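# Load the cartridge into the sealant gun

## Task

Put the cartridge into the sealant gun so its front end sits almost fully inside the cup of the gun's front ring, with the nozzle sticking out through that ring. The plunger rod only slides backward while the small thumb plate on it (just behind the handle) is held pressed toward the gun's front. After loading, the rod may stay pulled back. The loaded gun must end up resting on the table itself, not leaning on or lying on any other object. Then state that you are finished.

## Robot and tools

ROBOT. Two seven-joint arms, left_arm and right_arm, each ending in a two-finger gripper whose fingers can fold. Base positions in the scene frame: left_arm (-0.021, +0.397, +0.015) m, right_arm (+0.064, -0.419, +0.015) m, both turned slightly about z. Fingers grip hardest in the quarter of the pad nearest the tip. Closer to the palm they may wrap around a part: narrow parts can slip and wide ones get squeezed more than asked. A fingertip pushed tip-first into a surface folds easily, which hides contact and spoils the next grip.

FRAMES. Scene frame: origin at table-top height midway between the nominal bases, +x out over the table, +z up, left_arm on the +y side (arm names do not match image sides). All reported hand poses and all offsets use these axes. In the gripper's own frame the fingers point along +z and open and close along y. end_effector_position is the centre of the closed pads (pads 66 mm long); fingertips reach about 33 mm further at gaps up to 40 mm, only about 9 mm when fully open.

THE 20-NUMBER ROW. Both motion tools use rows of 20 numbers, each in [-1, 1], always for both arms: left dx, dy, dz, rx, ry, rz, position, force_limit, speed, activate, then the same ten for the right. dx..rz are an offset (not a pose) from that arm's Hand target at the start of the action or move, along scene axes; 1.0 = 0.6 m for dx/dy/dz and 180 degrees for rx/ry/rz, which together form one rotation vector turning about the Hand target's position. All six at 0 means no new request for that arm. Gripper: position +1 = open 140 mm, about -0.8 = pads touching, -1 = close until blocked. force_limit (starts at +1) sets squeeze, roughly 14 N at -1 to 58 N at +1 for a slow close on a small part; faster closes squeeze harder. speed sets finger rate, about 30 mm/s at -1 to 250 mm/s at +1. activate: always 0, except 1 once when fault reads 7 or 13 (fingers close, open fully and drop what they hold). Always resend each gripper's wanted numbers; a 0 is a real command.

TOOLS.
- execute_actions(actions, cameras): actions is a list of actions; each action is up to 15 rows, one per 1/30 s step; a shorter one repeats its last row to step 15. Every row in an action counts from that action's start Hand target, so repeating an offset moves further. Images come only with an empty list or when cameras names them (["all"], [] for none).
- move(target, speed, blend, stop_force, zero, blocking, cameras): straight-line path toward one row or a list of up to 15 rows; every row's offsets count from the same starting Hand targets. speed in m/s, 0.002 to 2, default 0.25 (one value or one per target). blend in metres for rounding corners in a list; 0 stops at each. stop_force in N, 20 to 40, one value for both arms: ends an arm's path when its estimated push against its travel reaches it; aim a few cm past the contact and go slowly; unreliable if the gripper turns, near straight-arm or straight-wrist poses; leave it out when backing away from contact; finger numbers must be identical in every target. zero (only with stop_force, default true) re-zeroes the force reading first. blocking=false returns early while the move continues (not with stop_force). Paths ignore obstacles and the other arm; ends after 10 s at most.
- wait(seconds): 0 to 3600, sends nothing new.
- stop(): brakes a running move; fingers keep going.
- zoom_image(camera, region): region [x0, y0, x1, y1] in pixels of that camera's latest image, at most 504 by 504.
- clear_fault(arm): left_arm or right_arm; clears a reported torque or force fault only.
- finished_scene(scene): ends the current scene, given by its number; irreversible. Call it only once the gun is loaded and resting on the table.

Cameras: cam_head_left, cam_head_right, cam_high, cam_low, cam_left_wrist, cam_right_wrist, all 672x504.

RESULTS. end_effector_position (m) and end_effector_quat_wxyz in the scene frame, possibly a few cm off. Hand target is the last commanded pose after clipping; the controller limits each step to 70 mm and 16 degrees from the measured pose, so the gripper may settle short; send the gap as a new offset. object_status: 0 moving, 1 stopped while opening, 2 stopped while closing (a grip), 3 reached position or pads met. position_measured is in counts: 3 open, about 75 = 100 mm, 139 = 60 mm, 200 = 20 mm, 230 pads touching. To grip harder, raise force_limit and nudge position (-1 to -0.98). To soften, reopen and close slowly. Gripper fault 0 is normal. The move line reports done, off_target, moving, held or fault, with limits=paced (pose clipped) or limits=held (steps withheld). Also shown: joint positions, joint and external torques, flange force along the gripper axes, wrist depth grids (7x7, mm, "-" for none), and step readings for execute_actions.

AVOID. Contact force limit 85 N per arm (a held weight counts); contact torque limits 85 N m for the first four joints, 11 N m for the last three. Exceeding either, overrunning a joint range or joint speed stops the arm until clear_fault. Elbow is straight at -0.467 rad. Motor heat from long loads or stretched arms can brake an arm for 30 to 60 s. Do not let the grippers, wrist cameras or arms collide; the clearance check does not protect them. Do not drop parts, slam, hit fixed things, squeeze hard on a part still resting on something, or let anything leave the table. Loose objects may get nudged occasionally.

Each tool is called after "Emit:" as name(argument=value, ...), one argument or row to a line, values as JSON.

## Session

Emit:
execute_actions(
  actions=[],
)

Scene clock: 0.00 s.
left_arm: end_effector_position=(+0.0264, +0.8461, +0.2368) position_measured=3 object_status=3 fault=0 end_effector_quat_wxyz=(+0.070, +0.753, -0.405, -0.514) | right_arm: end_effector_position=(+0.7596, -0.4186, +0.3161) position_measured=3 object_status=3 fault=0 end_effector_quat_wxyz=(-0.011, -0.592, +0.805, -0.033)
Joint positions: left_arm=[0.92 -0.009 -0.095 -2.389 0.996 1.697 -0.229] | right_arm=[0.033 0.444 -0.057 -1.251 -0.043 1.715 0.327]
Joint velocities: within noise
Joint torques (N m): no reading
External joint torques (N m): no reading
Flange force (N): no reading
Wrist depth (mm): cam_left_wrist=[1028 295 - - - 1819 2103 / 1194 1373 1592 2029 2065 2465 2204 / 1424 1763 1993 2830 - 2519 2183 / 1592 134 2413 2519 2697 - 2029 / - 134 - - - - 115 / - 1479 2226 - - - - / - - 1834 2339 - - -] | cam_right_wrist=[418 425 421 418 409 405 404 / 447 444 442 434 434 408 - / 477 467 470 437 451 - 440 / 1338 136 - - 472 468 125 / - 127 522 506 503 497 107 / - 1520 553 - 530 520 502 / - 1574 590 563 567 557 552]
Hand target: left_arm +0.0264, +0.8461, +0.2368; +0.070, +0.753, -0.405, -0.514 | right_arm +0.7596, -0.4186, +0.3161; -0.011, -0.592, +0.805, -0.033
Tool commands: left_gripper/position=+1.0 left_gripper/force_limit=+1.0 left_gripper/speed=+1.0 left_gripper/activate=+0.0 right_gripper/position=+1.0 right_gripper/force_limit=+1.0 right_gripper/speed=+1.0 right_gripper/activate=+0.0

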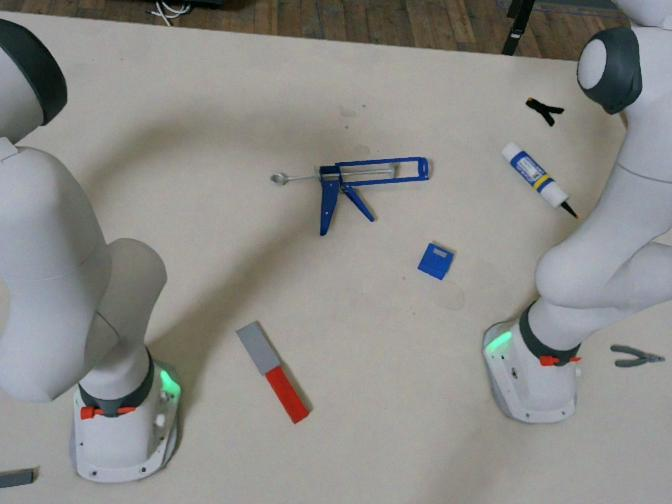

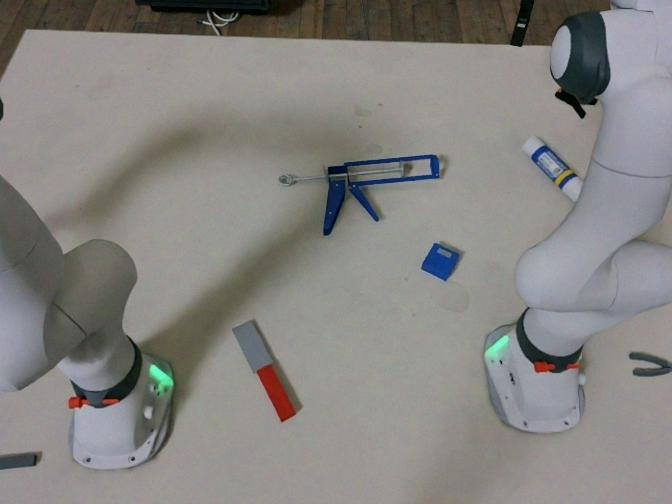

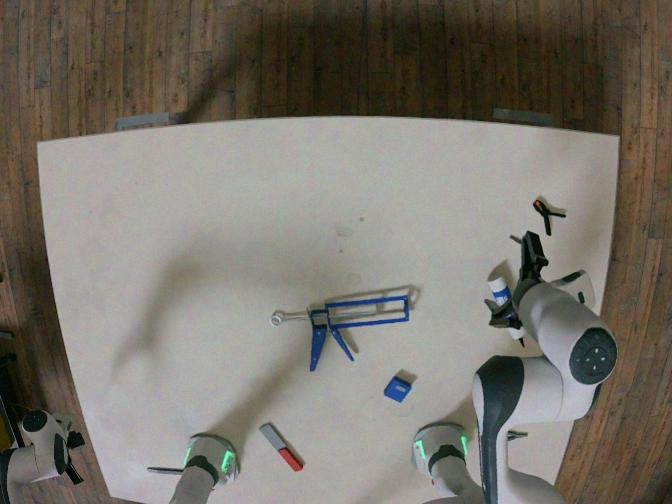

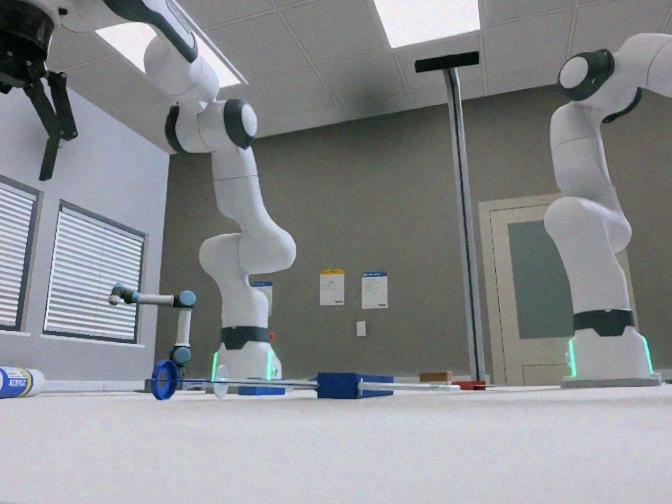

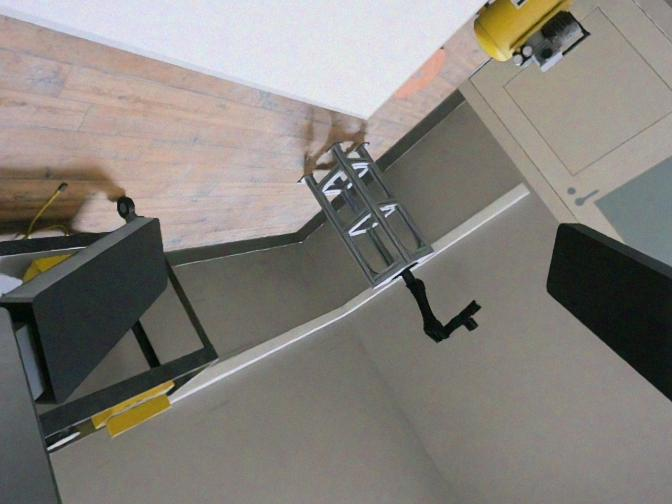

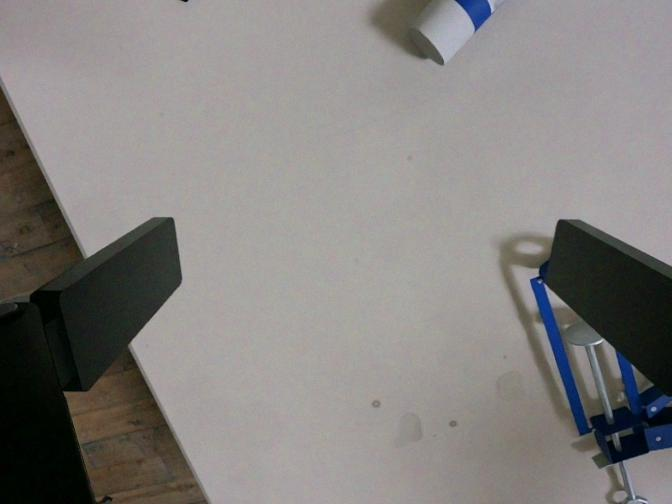

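Emit:
zoom_image(
  camera="cam_head_left",
  region=[250, 120, 450, 270],
)

Emit:
zoom_image(
  camera="cam_head_right",
  region=[260, 120, 460, 270],
)

Emit:
zoom_image(
  camera="cam_high",
  region=[250, 260, 450, 410],
)

Emit:
zoom_image(
  camera="cam_low",
  region=[140, 340, 500, 420],
)

Emit:
zoom_image(
  camera="cam_head_left",
  region=[480, 80, 620, 240],
)

Scaled by 2.520 from the camera's image (finer frame: 960x720).

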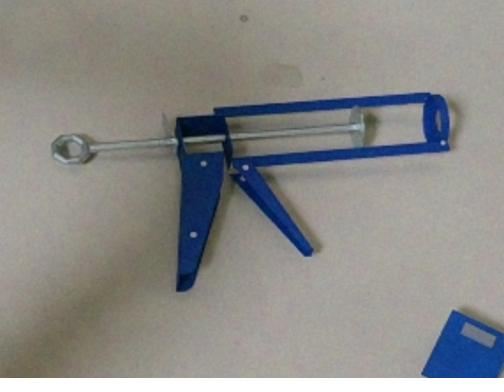

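Scaled by 2.520 from the camera's image (finer frame: 960x720).

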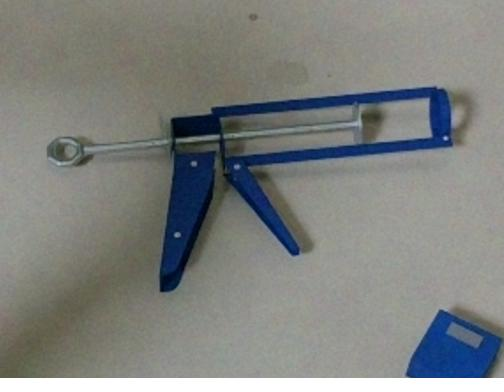

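Scaled by 2.520 from the camera's image (finer frame: 960x720).

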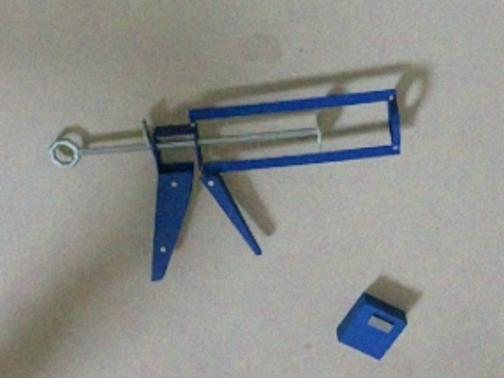

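Scaled by 1.400 from the camera's image (finer frame: 960x720).

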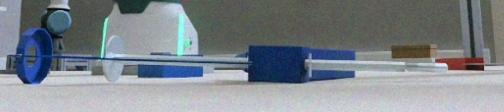

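Scaled by 3.150 from the camera's image (finer frame: 960x720).

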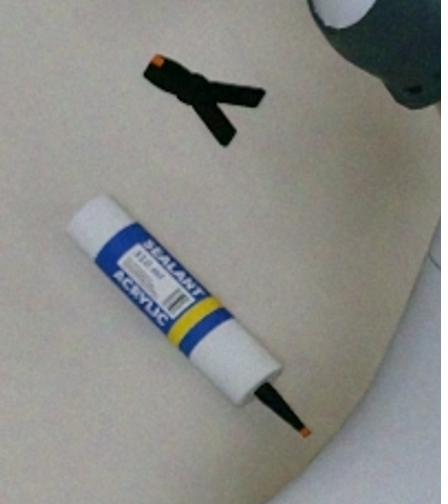

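Emit:
zoom_image(
  camera="cam_head_left",
  region=[300, 140, 380, 200],
)

Emit:
zoom_image(
  camera="cam_high",
  region=[290, 280, 370, 340],
)

Emit:
zoom_image(
  camera="cam_low",
  region=[140, 350, 300, 410],
)

Emit:
zoom_image(
  camera="cam_low",
  region=[300, 350, 500, 410],
)

Scaled by 6.300 from the camera's image (finer frame: 960x720).

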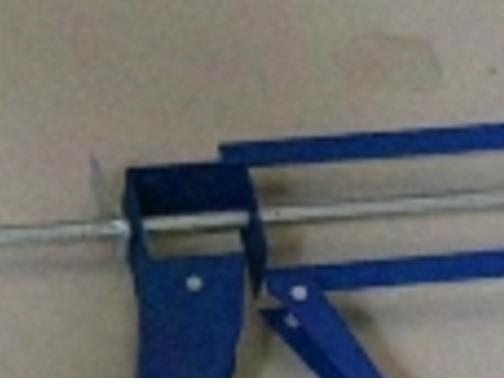

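Scaled by 6.300 from the camera's image (finer frame: 960x720).

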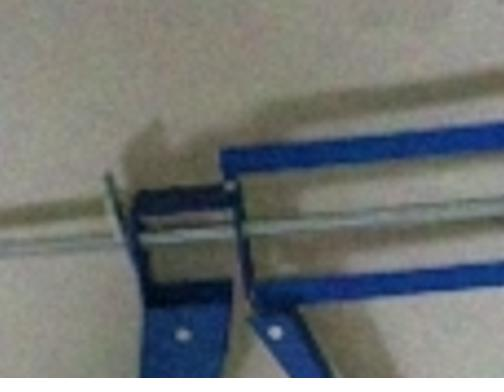

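Scaled by 3.150 from the camera's image (finer frame: 960x720).

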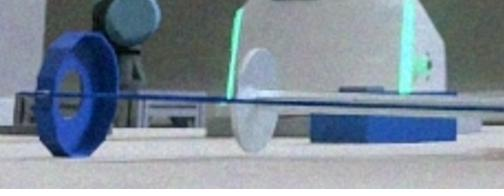

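Scaled by 2.520 from the camera's image (finer frame: 960x720).

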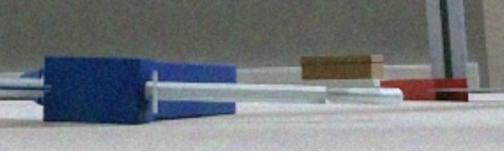

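Emit:
move(
  target=[0.456, -0.4935, 0.25, -0.3367, -0.3520, -0.0536, 1, 1, 1, 0, -0.3327, 0.4477, -0.0268, 0.0192, 0.0115, 0.145, 1, 1, 1, 0],
  speed=0.5,
  cameras=["cam_right_wrist", "cam_head_right", "cam_head_left"],
)

Scene clock: 10.43 s.
left_arm: end_effector_position=(+0.3005, +0.5517, +0.3870) position_measured=3 object_status=3 fault=0 end_effector_quat_wxyz=(+0.167, +0.736, -0.626, +0.194) | right_arm: end_effector_position=(+0.5597, -0.1500, +0.2994) position_measured=3 object_status=3 fault=0 end_effector_quat_wxyz=(+0.001, +0.761, -0.648, +0.000)
Joint positions: left_arm=[0.494 -0.412 0.234 -2.137 -0.338 1.447 0.58] | right_arm=[0.285 0.013 0.174 -1.883 -0.004 1.894 0.34]
Joint velocities: left_arm=[-0.001 0 0 0 0 0 0.006] | right_arm=[within noise]
Joint torques (N m): left_arm=[-0.19 -15.99 -1.96 24.29 -0.88 1.26 0.33] | right_arm=[0.29 -33.51 -1.09 23.85 1.04 2.89 0.2]
External joint torques (N m): left_arm=[-0.14 0.48 0.77 0.58 -0.39 -0.23 0.31] | right_arm=[0.37 -1.26 -1.09 -0.79 0.34 0.37 0.2]
Flange force (N): left_arm=[-2.0 -2.2 -3.4] | right_arm=[2.7 6.8 2.2]
Wrist depth (mm): cam_left_wrist=[- - 573 577 610 569 576 / - - 554 563 550 - 585 / - 542 554 - - 595 445 / - 134 523 543 - - 393 / - 135 515 516 - 505 114 / - - 490 - - 507 499 / - - 473 504 - 496 501] | cam_right_wrist=[- 391 394 385 390 388 388 / 413 415 431 410 407 420 393 / 442 434 461 431 436 438 437 / 460 136 475 460 461 465 132 / - 118 502 490 485 498 106 / - 537 522 531 - 496 540 / - 606 584 579 - 580 576]
Hand target: left_arm +0.3000, +0.5500, +0.3868; +0.169, +0.733, -0.629, +0.196 | right_arm +0.5599, -0.1500, +0.3001; +0.000, +0.759, -0.651, +0.000
Off the commanded pose: left_arm 0.002 m, 1 deg | right_arm 0.001 m, 0 deg.
move: done
cam_right_wrist: T_world_to_cam=[[-0.98921, -0.14588, -0.01326, 0.54674], [-0.14149, 0.92822, 0.34407, 0.11563], [-0.03788, 0.34224, -0.93885, 0.49443]] pos_world=[0.57594, -0.19678, 0.43167]
Images, in order (width x height): cam_head_left 672x504, cam_head_right 672x504, cam_right_wrist 672x504.

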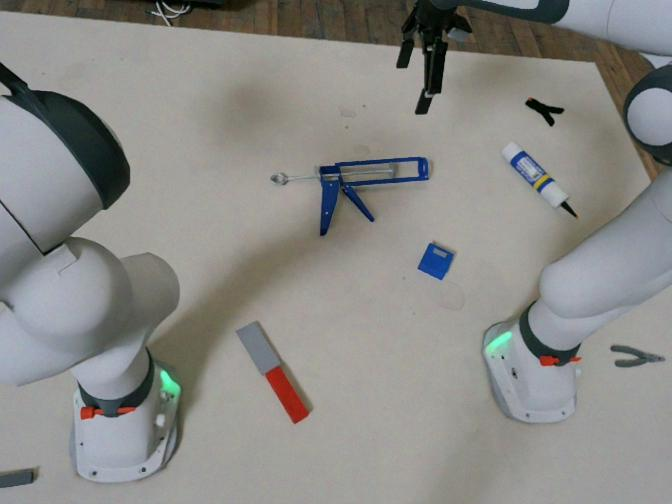

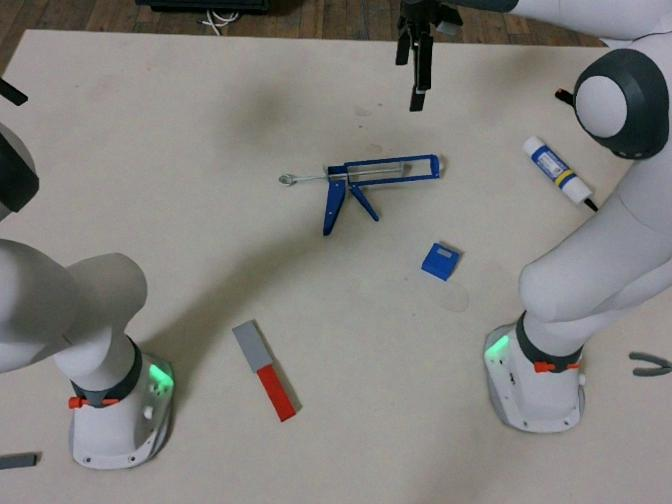

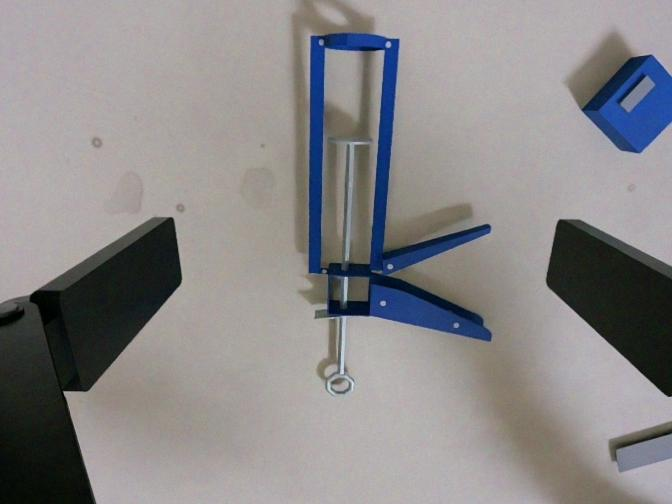

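Emit:
zoom_image(
  camera="cam_right_wrist",
  region=[280, 230, 430, 400],
)

Emit:
zoom_image(
  camera="cam_right_wrist",
  region=[280, 20, 430, 170],
)

Scaled by 2.965 from the camera's image (finer frame: 960x720).

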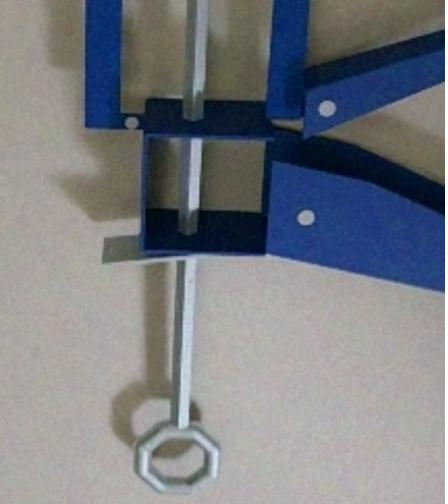

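Scaled by 3.360 from the camera's image (finer frame: 960x720).

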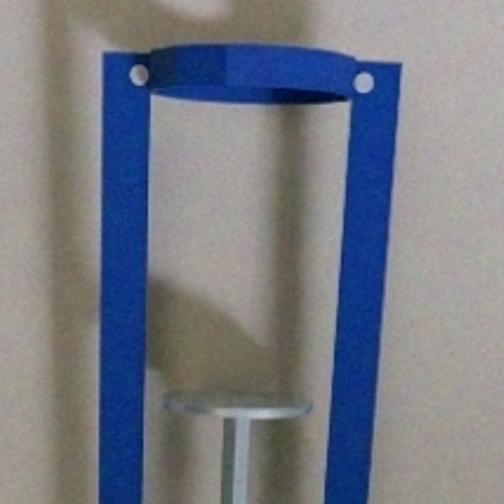

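Emit:
move(
  target=[0.3667, -0.55, -0.3613, -0.0826, -0.0114, -0.0120, 0, 1, 1, 0, 0.0043, 0.3308, -0.2835, 0, 0, -0.01217, -1, -1, 0, 0],
  speed=0.4,
  cameras=["cam_left_wrist", "cam_right_wrist", "cam_low"],
)

Scene clock: 18.43 s.
left_arm: end_effector_position=(+0.5184, +0.2203, +0.1702) position_measured=129 object_status=3 fault=0 end_effector_quat_wxyz=(+0.256, +0.691, -0.613, +0.284) | right_arm: end_effector_position=(+0.5621, +0.0478, +0.1302) position_measured=233 object_status=3 fault=0 end_effector_quat_wxyz=(+0.001, +0.749, -0.663, +0.000)
Joint positions: left_arm=[0.152 0.127 -0.185 -2.256 -0.994 2.183 0.573] | right_arm=[0.547 0.517 0.2 -1.622 -0.116 2.127 0.699]
Joint velocities: left_arm=[0.002 0 0.001 -0.001 0 0.001 0.005] | right_arm=[0 0 0.001 0 0 -0.001 0.006]
Joint torques (N m): left_arm=[0.17 -30.34 -1.05 22.16 -0.54 1 0.19] | right_arm=[1.09 -47.43 1.99 23.74 0.68 2.8 0.15]
External joint torques (N m): left_arm=[0.05 1.88 -0.47 1.54 -0.43 0.23 0.17] | right_arm=[1.09 -0.49 -1.59 0.12 0.05 0.31 0.15]
Flange force (N): left_arm=[-1.8 -9.2 4.2] | right_arm=[-0.4 1.0 0.3]
Wrist depth (mm): cam_left_wrist=[433 412 393 263 438 419 - / - 389 392 359 362 389 388 / - 369 366 - - 365 382 / 324 - 126 327 - - 336 / - - 300 305 - - - / - - - 284 284 - - / - - - 266 267 - -] | cam_right_wrist=[239 239 239 234 234 217 236 / 253 252 252 251 248 223 246 / 269 268 267 266 265 265 234 / 285 285 280 117 276 281 280 / 305 296 79 79 79 87 296 / - - - - - - 62 / - - - - - - -]
Hand target: left_arm +0.5201, +0.2200, +0.1700; +0.254, +0.690, -0.615, +0.286 | right_arm +0.5625, +0.0485, +0.1300; +0.000, +0.747, -0.665, +0.000
Off the commanded pose: left_arm 0.002 m, 0 deg | right_arm 0.001 m, 0 deg.
move: done; limits=paced
cam_left_wrist: T_world_to_cam=[[-0.99262, -0.11975, 0.01883, 0.54781], [-0.11605, 0.89377, -0.43325, -0.05824], [0.03505, -0.43224, -0.90107, 0.3737]] pos_world=[0.52391, 0.27919, 0.30118]
cam_right_wrist: T_world_to_cam=[[-0.99403, -0.10814, -0.01427, 0.57679], [-0.10639, 0.93239, 0.34545, -0.02944], [-0.02406, 0.34491, -0.93833, 0.26001]] pos_world=[0.57647, 0.00014, 0.26237]
Images, in order (width x height): cam_low 672x504, cam_left_wrist 672x504, cam_right_wrist 672x504.

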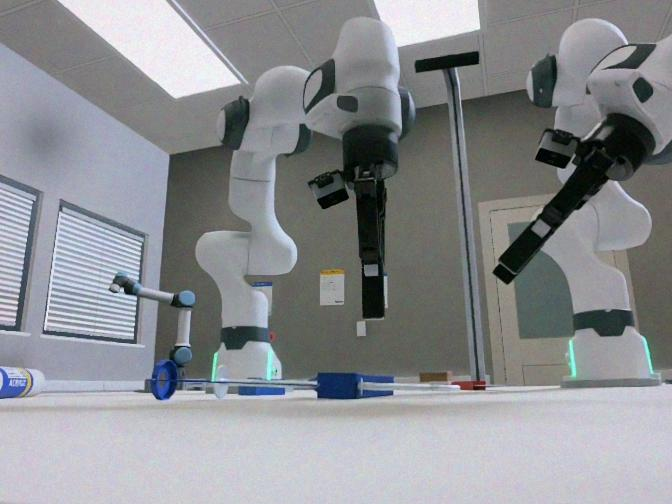

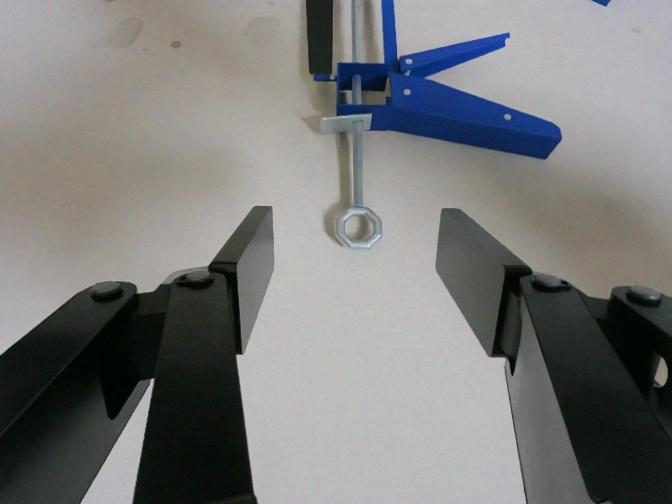

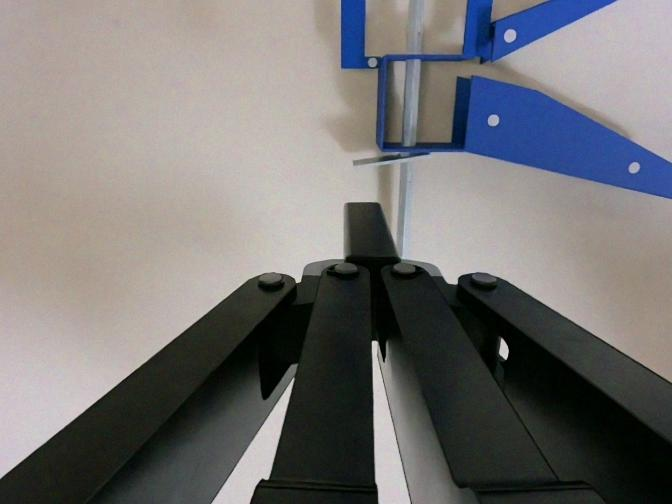

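Emit:
move(
  target=[
    [0.005, -0.1933, -0.205, 0, 0, -0.0056, 0, 0.3, -1, 0, -0.0092, 0, -0.1333, 0, 0, -0.0056, -1, -1, 0, 0],
    [0.005, -0.1933, -0.205, 0, 0, -0.0056, -1, 0.3, -1, 0, -0.0092, 0, -0.1333, 0, 0, -0.0056, -1, -1, 0, 0],
  ],
  speed=0.15,
  cameras=["cam_left_wrist", "cam_right_wrist", "cam_low", "cam_head_right"],
)

Scene clock: 25.97 s.
left_arm: end_effector_position=(+0.5225, +0.1033, +0.0482) position_measured=232 object_status=0 fault=0 end_effector_quat_wxyz=(+0.258, +0.684, -0.620, +0.283) | right_arm: end_effector_position=(+0.5566, +0.0484, +0.0503) position_measured=233 object_status=3 fault=0 end_effector_quat_wxyz=(+0.000, +0.742, -0.671, -0.001)
Joint positions: left_arm=[-0.001 0.448 -0.304 -2.168 -1.22 2.487 0.729] | right_arm=[0.568 0.616 0.175 -1.681 -0.131 2.285 0.735]
Joint torques (N m): left_arm=[0.2 -34.6 -4.06 17.62 -0.04 0.79 0.28] | right_arm=[1.08 -49.05 2.25 21.88 0.43 2.85 0.18]
External joint torques (N m): left_arm=[0.22 3.31 -0.31 0.44 -0.3 0.27 0.25] | right_arm=[0.86 -0.76 -1.71 -0.48 -0.14 0.35 0.18]
Flange force (N): left_arm=[-4.5 -6.0 9.2] | right_arm=[2.0 4.2 0.1]
Wrist depth (mm): cam_left_wrist=[254 - 122 122 227 256 268 / 231 232 226 201 203 201 199 / 213 - - 206 217 214 211 / - 193 - 126 201 200 201 / - 182 - - - 86 185 / - - - - - - - / - - - - - - -] | cam_right_wrist=[166 168 165 163 161 145 164 / 176 175 175 175 172 145 145 / 186 186 186 183 181 184 153 / 201 198 196 124 177 194 195 / 212 208 79 79 79 90 209 / - - - - - - 62 / - - - - - - -]
Hand target: left_arm +0.5231, +0.1040, +0.0470; +0.257, +0.684, -0.621, +0.284 | right_arm +0.5570, +0.0485, +0.0500; +0.000, +0.741, -0.672, +0.000
Off the commanded pose: left_arm 0.001 m, 0 deg | right_arm 0.001 m, 0 deg.
move: done
cam_left_wrist: T_world_to_cam=[[-0.99482, -0.10042, 0.01579, 0.53946], [-0.09727, 0.89525, -0.43482, -0.01606], [0.02953, -0.4341, -0.90038, 0.21612]] pos_world=[0.52872, 0.16236, 0.17909]
cam_right_wrist: T_world_to_cam=[[-0.99612, -0.08703, -0.01306, 0.57033], [-0.08614, 0.93389, 0.34702, -0.01442], [-0.018, 0.3468, -0.93777, 0.1812]] pos_world=[0.57014, 0.00026, 0.18238]
Images, in order (width x height): cam_head_right 672x504, cam_low 672x504, cam_left_wrist 672x504, cam_right_wrist 672x504.

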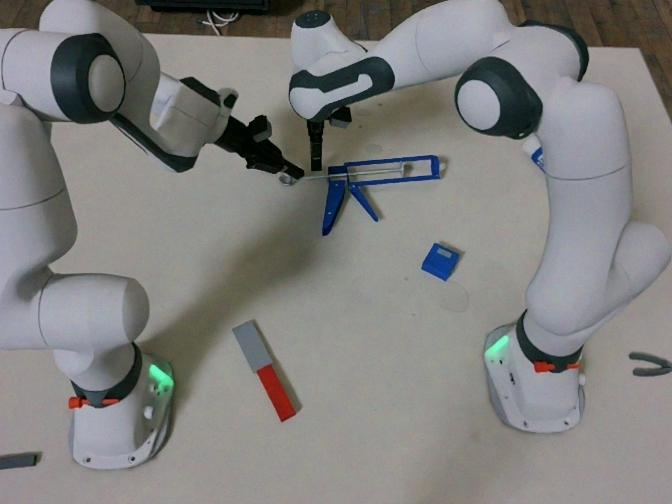

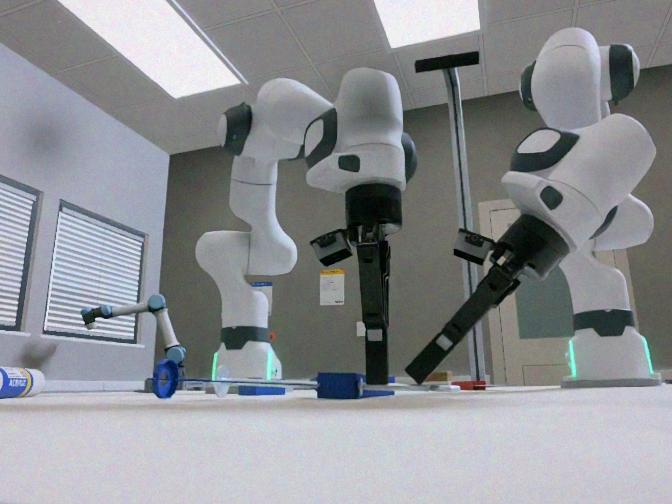

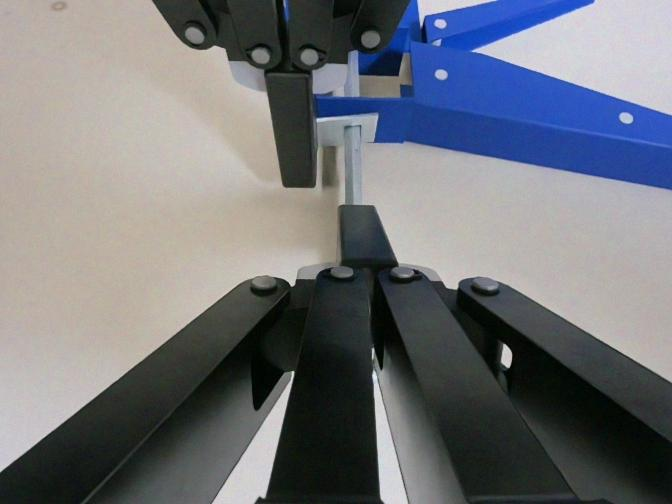

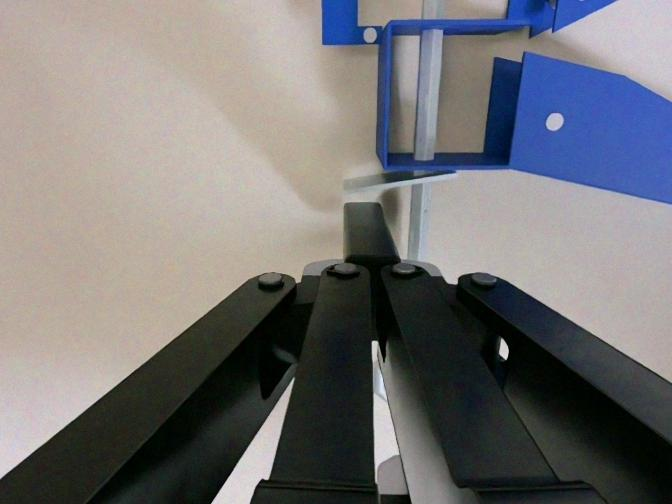

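Emit:
zoom_image(
  camera="cam_low",
  region=[310, 340, 470, 410],
)

Emit:
zoom_image(
  camera="cam_left_wrist",
  region=[270, 90, 440, 290],
)

Emit:
execute_actions(
  actions=[
    [[0,0,0,0,0,0,-1,0.3,-1,0,0,0,0,0,0,0,-1,-1,0,0]],
  ],
)

Scaled by 3.150 from the camera's image (finer frame: 960x720).

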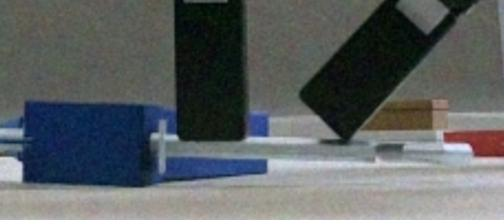

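Scaled by 2.520 from the camera's image (finer frame: 960x720).

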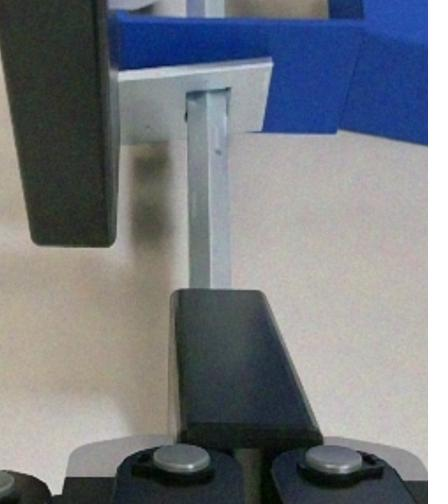

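Scene clock: 28.30 s.
left_arm: end_effector_position=(+0.5225, +0.1033, +0.0482) position_measured=232 object_status=3 fault=0 end_effector_quat_wxyz=(+0.258, +0.684, -0.620, +0.283) | right_arm: end_effector_position=(+0.5566, +0.0484, +0.0503) position_measured=233 object_status=3 fault=0 end_effector_quat_wxyz=(+0.000, +0.742, -0.671, -0.001)
Joint positions: left_arm=[-0.001 0.448 -0.304 -2.168 -1.22 2.487 0.729] | right_arm=[0.568 0.616 0.175 -1.681 -0.131 2.285 0.735]
Joint torques (N m): left_arm=[0.19 -34.69 -4.02 17.7 -0.04 0.8 0.26] | right_arm=[1.11 -48.94 2.26 22.01 0.46 2.85 0.19]
External joint torques (N m): left_arm=[0.12 3.38 -0.35 0.42 -0.31 0.26 0.23] | right_arm=[1.11 -0.63 -1.54 -0.33 -0.11 0.36 0.19]
Flange force (N): left_arm=[-4.4 -6.1 9.4] | right_arm=[1.0 3.5 0.3]
Wrist depth (mm): cam_left_wrist=[255 251 122 121 229 254 268 / 232 231 229 202 204 201 198 / 214 212 211 210 222 213 210 / 196 194 198 126 201 198 201 / 181 182 - - - 82 185 / - - - - - - - / - - - - - - -] | cam_right_wrist=[166 166 165 164 162 145 164 / 175 176 175 175 172 145 144 / - 186 186 183 180 184 153 / 199 198 196 125 177 193 195 / 212 206 80 79 79 90 209 / - - - - - - 62 / - - - - - - -]
Hand target: left_arm +0.5231, +0.1040, +0.0470; +0.257, +0.684, -0.621, +0.284 | right_arm +0.5570, +0.0485, +0.0500; +0.000, +0.741, -0.672, +0.000
Off the commanded pose: left_arm 0.001 m, 0 deg | right_arm 0.001 m, 0 deg.
Step readings (end_effector_position of left_arm | right_arm):
0: (+0.5225, +0.1033, +0.0482) | (+0.5566, +0.0484, +0.0503)
1: (+0.5225, +0.1033, +0.0482) | (+0.5566, +0.0484, +0.0503)
2: (+0.5225, +0.1033, +0.0482) | (+0.5566, +0.0484, +0.0503)
4: (+0.5225, +0.1033, +0.0482) | (+0.5566, +0.0484, +0.0503)
8: (+0.5225, +0.1033, +0.0482) | (+0.5566, +0.0484, +0.0503)
15: (+0.5225, +0.1033, +0.0482) | (+0.5566, +0.0484, +0.0503)

Emit:
move(
  target=[
    [0, 0, 0, 0, 0, 0, -0.3, 0.3, 0, 0, 0, 0, -0.0133, 0, 0, 0, -1, -1, 0, 0],
    [0.0023, -0.0083, -0.0167, 0, 0, 0, -0.3, 0.3, 0, 0, 0, 0, -0.0133, 0, 0, 0, -1, -1, 0, 0],
    [0.0023, -0.0083, -0.0167, 0, 0, 0, -1, 0.3, -1, 0, 0, 0, -0.0133, 0, 0, 0, -1, -1, 0, 0],
  ],
  speed=0.1,
  cameras=["cam_left_wrist", "cam_right_wrist", "cam_low"],
)

Scene clock: 33.27 s.
left_arm: end_effector_position=(+0.5234, +0.0995, +0.0373) position_measured=222 object_status=0 fault=0 end_effector_quat_wxyz=(+0.259, +0.685, -0.620, +0.282) | right_arm: end_effector_position=(+0.5568, +0.0486, +0.0427) position_measured=233 object_status=3 fault=0 end_effector_quat_wxyz=(+0.000, +0.742, -0.671, -0.001)
Joint positions: left_arm=[-0.006 0.479 -0.308 -2.153 -1.231 2.503 0.743] | right_arm=[0.571 0.628 0.171 -1.682 -0.132 2.298 0.736]
Joint torques (N m): left_arm=[-0.14 -36.44 -4.79 18.16 -0.14 0.76 0.3] | right_arm=[1.06 -49.17 2.24 21.8 0.44 2.87 0.16]
External joint torques (N m): left_arm=[-0.1 2.2 -0.72 1.18 -0.42 0.25 0.27] | right_arm=[0.84 -0.74 -1.71 -0.4 -0.13 0.37 0.16]
Flange force (N): left_arm=[-2.7 -5.3 8.3] | right_arm=[1.8 3.9 0.1]
Wrist depth (mm): cam_left_wrist=[238 237 121 117 201 240 252 / 217 214 211 188 197 190 186 / 197 198 199 183 203 203 200 / 184 182 185 117 187 190 - / 167 - 84 - - 83 174 / - - - - - - - / - - - - - - -] | cam_right_wrist=[159 159 158 155 142 154 154 / 168 168 168 168 166 140 136 / 179 179 176 175 163 177 145 / 190 191 188 125 169 187 188 / 203 201 80 79 79 90 200 / - - - - - - 62 / - - - - - - -]
Hand target: left_arm +0.5244, +0.0990, +0.0370; +0.257, +0.684, -0.621, +0.284 | right_arm +0.5570, +0.0485, +0.0420; +0.000, +0.741, -0.672, +0.000
Off the commanded pose: left_arm 0.001 m, 0 deg | right_arm 0.001 m, 0 deg.
move: done
cam_left_wrist: T_world_to_cam=[[-0.99467, -0.1016, 0.01746, 0.54015], [-0.09908, 0.8955, -0.43389, -0.01635], [0.02844, -0.43331, -0.9008, 0.20505]] pos_world=[0.52982, 0.15837, 0.16819]
cam_right_wrist: T_world_to_cam=[[-0.99615, -0.08662, -0.01359, 0.57045], [-0.08594, 0.93376, 0.34744, -0.01209], [-0.0174, 0.34727, -0.9376, 0.17377]] pos_world=[0.57024, 0.00036, 0.17488]
Images, in order (width x height): cam_low 672x504, cam_left_wrist 672x504, cam_right_wrist 672x504.

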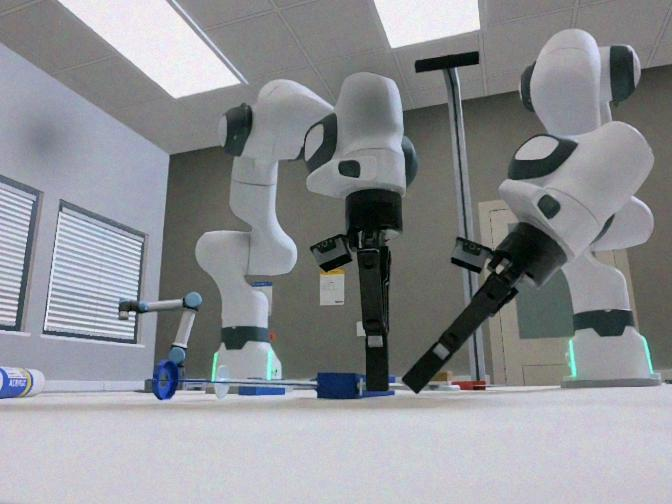

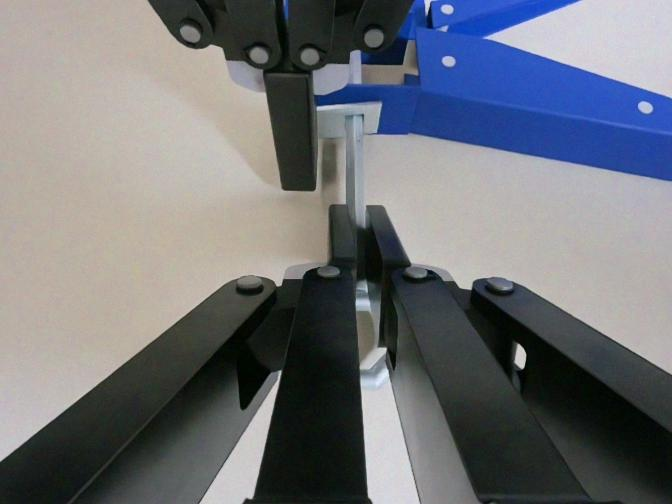

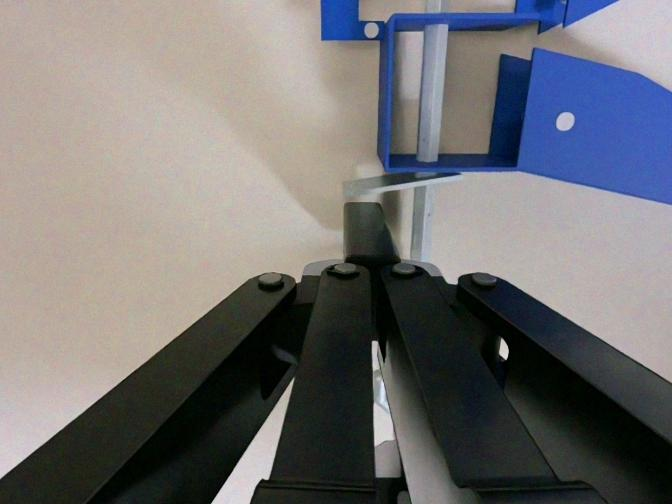

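Emit:
move(
  target=[0, 0, 0, 0, 0, 0, -1, 0.3, -1, 0, 0.0036, -0.0415, 0, 0, 0, 0, -1, -1, 0, 0],
  speed=0.05,
  stop_force=38,
  cameras=["cam_left_wrist", "cam_right_wrist"],
)

Scene clock: 35.97 s.
left_arm: end_effector_position=(+0.5221, +0.0956, +0.0379) position_measured=222 object_status=2 fault=0 end_effector_quat_wxyz=(+0.260, +0.683, -0.622, +0.282) | right_arm: end_effector_position=(+0.5545, +0.0297, +0.0418) position_measured=233 object_status=3 fault=0 end_effector_quat_wxyz=(-0.001, +0.742, -0.670, -0.002)
Joint positions: left_arm=[-0.009 0.48 -0.311 -2.152 -1.232 2.503 0.744] | right_arm=[0.542 0.589 0.177 -1.754 -0.13 2.332 0.715]
Joint torques (N m): left_arm=[1.59 -36.89 -3.1 17.51 0.09 0.77 0.23] | right_arm=[-3.09 -48.24 -0.62 20.71 -0.11 2.45 -0.2]
External joint torques (N m): left_arm=[1.55 1.75 0.97 0.52 -0.19 0.26 0.2] | right_arm=[-3.07 -0.9 -4.34 -1.28 -0.66 -0.06 -0.2]
Flange force (N): left_arm=[-4.3 -4.3 3.6] | right_arm=[9.4 4.0 -0.7]
Wrist depth (mm): cam_left_wrist=[240 244 142 142 210 202 246 / 218 220 220 191 204 194 190 / 198 199 200 192 205 205 205 / 182 183 184 117 185 191 190 / 168 - 84 - - 87 177 / - - - - - - - / - - - - - - -] | cam_right_wrist=[158 158 158 154 155 153 158 / 167 167 167 167 164 138 138 / 177 178 175 175 163 146 143 / 190 192 188 124 167 188 186 / 202 200 80 79 79 90 200 / - - - - - - 62 / - - - - - - -]
Hand target: left_arm +0.5244, +0.0990, +0.0370; +0.257, +0.684, -0.621, +0.284 | right_arm +0.5592, +0.0236, +0.0420; +0.000, +0.741, -0.672, +0.000
Off the commanded pose: left_arm 0.004 m, 0 deg | right_arm 0.008 m, 0 deg.
move: off_target (right_arm)
cam_left_wrist: T_world_to_cam=[[-0.99525, -0.0959, 0.01677, 0.53822], [-0.09359, 0.89506, -0.43602, -0.01548], [0.0268, -0.43551, -0.89978, 0.20501]] pos_world=[0.52872, 0.15476, 0.16869]
cam_right_wrist: T_world_to_cam=[[-0.99593, -0.08917, -0.01321, 0.56643], [-0.08814, 0.93257, 0.35006, 0.00681], [-0.0189, 0.3498, -0.93663, 0.1801]] pos_world=[0.56813, -0.01884, 0.17379]

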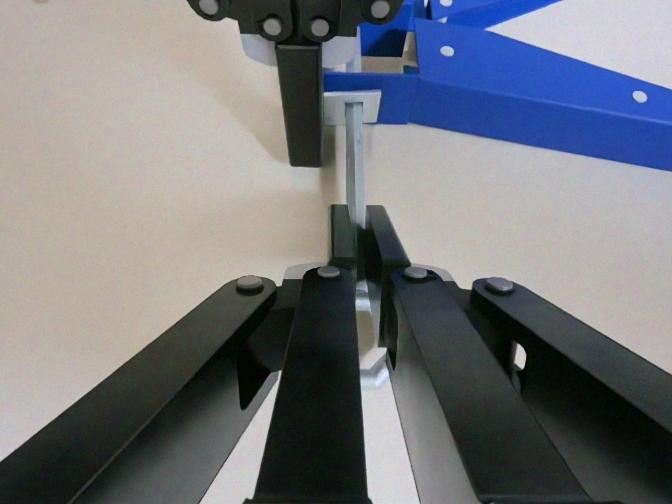

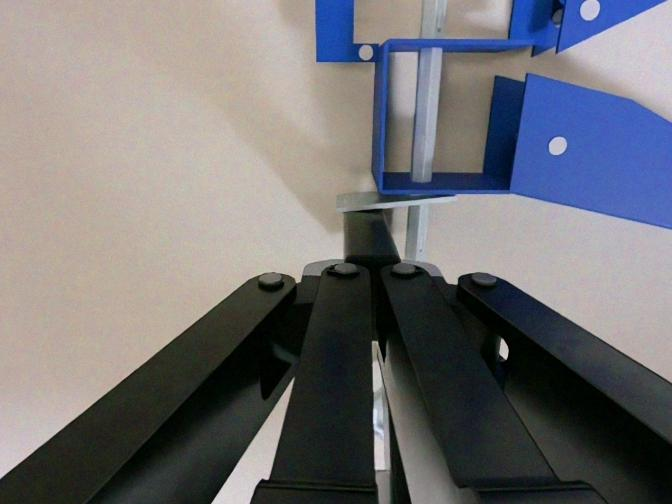

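Emit:
move(
  target=[0, 0, 0, 0, 0, 0, -1, 0.3, -1, 0, 0.0186, -0.2125, 0, 0, 0, 0, -1, -1, 0, 0],
  speed=0.08,
  stop_force=38,
  cameras=["cam_left_wrist", "cam_right_wrist", "cam_high", "cam_low"],
)

Scene clock: 39.97 s.
left_arm: end_effector_position=(+0.5215, +0.0951, +0.0373) position_measured=222 object_status=2 fault=0 end_effector_quat_wxyz=(+0.260, +0.683, -0.622, +0.282) | right_arm: end_effector_position=(+0.5687, -0.0984, +0.0428) position_measured=233 object_status=3 fault=0 end_effector_quat_wxyz=(-0.002, +0.742, -0.671, -0.001)
Joint positions: left_arm=[-0.009 0.481 -0.312 -2.152 -1.232 2.503 0.745] | right_arm=[0.33 0.416 0.2 -2.043 -0.122 2.451 0.545]
Joint torques (N m): left_arm=[1.85 -37.38 -2.7 17.48 0.07 0.84 0.19] | right_arm=[-2.11 -41.26 -0.88 18.95 -0.08 2.43 -0.24]
External joint torques (N m): left_arm=[1.79 1.32 1.36 0.46 -0.21 0.33 0.17] | right_arm=[-2.19 -0.25 -3.94 -1.63 -0.55 -0.09 -0.24]
Flange force (N): left_arm=[-4.1 -3.6 2.1] | right_arm=[7.2 4.0 0.6]
Wrist depth (mm): cam_left_wrist=[240 241 245 246 241 237 253 / 216 222 223 220 224 226 227 / 198 - 201 201 203 204 207 / 181 179 184 117 186 187 189 / 167 - 84 - - 87 176 / - - - - - - - / - - - - - - -] | cam_right_wrist=[159 158 158 155 154 154 129 / 168 170 168 167 167 136 134 / 179 178 176 176 173 144 141 / 190 190 187 124 184 188 188 / 204 201 79 79 79 90 201 / - - - - - - 62 / - - - - - - -]
Hand target: left_arm +0.5244, +0.0990, +0.0370; +0.257, +0.684, -0.621, +0.284 | right_arm +0.5703, -0.1039, +0.0420; +0.000, +0.741, -0.672, +0.000
Off the commanded pose: left_arm 0.005 m, 0 deg | right_arm 0.006 m, 0 deg.
move: off_target (right_arm)
cam_left_wrist: T_world_to_cam=[[-0.99538, -0.09443, 0.01752, 0.53751], [-0.0926, 0.89511, -0.43613, -0.01589], [0.0255, -0.43573, -0.89972, 0.20488]] pos_world=[0.52833, 0.15426, 0.16798]
cam_right_wrist: T_world_to_cam=[[-0.99607, -0.08705, -0.01629, 0.5697], [-0.08723, 0.93259, 0.35024, 0.12667], [-0.0153, 0.35029, -0.93652, 0.2241]] pos_world=[0.58194, -0.14704, 0.17479]
Images, in order (width x height): cam_high 672x504, cam_low 672x504, cam_left_wrist 672x504, cam_right_wrist 672x504.

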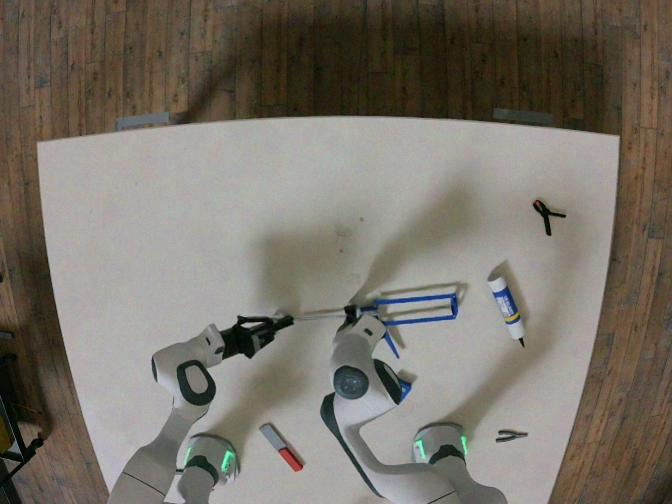

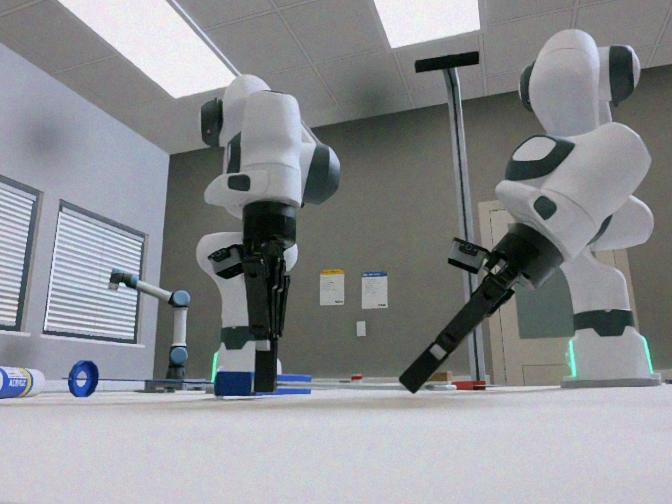

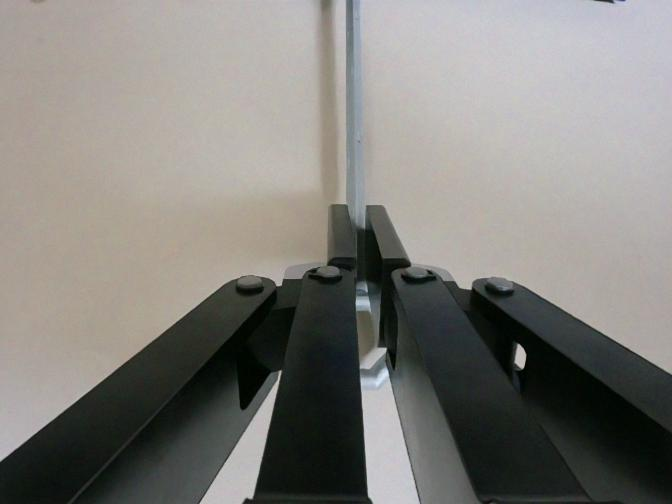

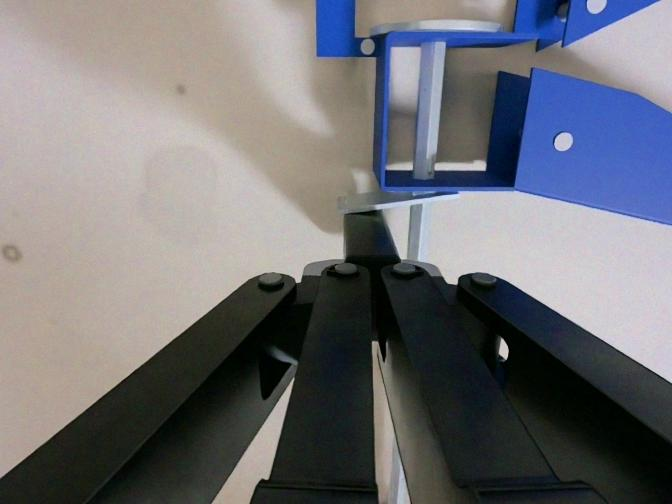

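Emit:
move(
  target=[0, 0, 0, 0, 0, 0, -1, 0.3, -1, 0, 0.0017, -0.022, 0, 0, 0, 0, -1, -1, 0, 0],
  speed=0.04,
  stop_force=30,
  cameras=["cam_right_wrist"],
)

Scene clock: 42.40 s.
left_arm: end_effector_position=(+0.5211, +0.0927, +0.0381) position_measured=222 object_status=2 fault=0 end_effector_quat_wxyz=(+0.261, +0.681, -0.623, +0.283) | right_arm: end_effector_position=(+0.5692, -0.1070, +0.0436) position_measured=233 object_status=3 fault=0 end_effector_quat_wxyz=(-0.004, +0.744, -0.669, -0.001)
Joint positions: left_arm=[-0.01 0.481 -0.315 -2.151 -1.233 2.503 0.745] | right_arm=[0.312 0.402 0.203 -2.066 -0.12 2.465 0.525]
Joint torques (N m): left_arm=[2.96 -36.84 -1.56 16.84 0.3 1.45 0.2] | right_arm=[-4.29 -40.96 -2.85 18.23 -0.17 1.84 -0.34]
External joint torques (N m): left_arm=[2.87 1.89 2.54 -0.25 0.03 0.94 0.18] | right_arm=[-4.3 -0.57 -5.78 -2.21 -0.65 -0.69 -0.34]
Flange force (N): left_arm=[-6.2 -3.3 1.5] | right_arm=[11.5 4.8 -1.1]
Wrist depth (mm): cam_left_wrist=[248 239 247 243 250 251 259 / 218 219 225 223 226 227 221 / 198 200 201 200 204 206 211 / 182 183 187 117 187 191 189 / 169 - 84 - - 87 177 / - - - - - - - / - - - - - - -] | cam_right_wrist=[160 159 159 155 155 139 130 / 169 169 168 168 167 160 162 / 180 179 177 178 158 144 142 / 192 192 189 113 184 188 188 / 205 202 79 79 79 90 201 / - - - - - - 62 / - - - - - - -]
Hand target: left_arm +0.5244, +0.0990, +0.0370; +0.257, +0.684, -0.621, +0.284 | right_arm +0.5713, -0.1171, +0.0420; +0.000, +0.741, -0.672, +0.000
Off the commanded pose: left_arm 0.007 m, 1 deg | right_arm 0.010 m, 1 deg.
move: off_target (right_arm)
cam_right_wrist: T_world_to_cam=[[-0.99549, -0.09271, -0.02017, 0.56858], [-0.09384, 0.93078, 0.35332, 0.13789], [-0.01398, 0.35362, -0.93529, 0.22736]] pos_world=[0.58213, -0.15603, 0.1754]

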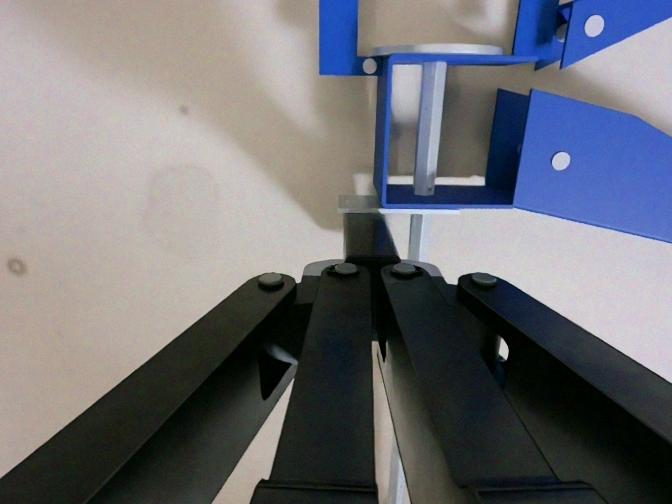

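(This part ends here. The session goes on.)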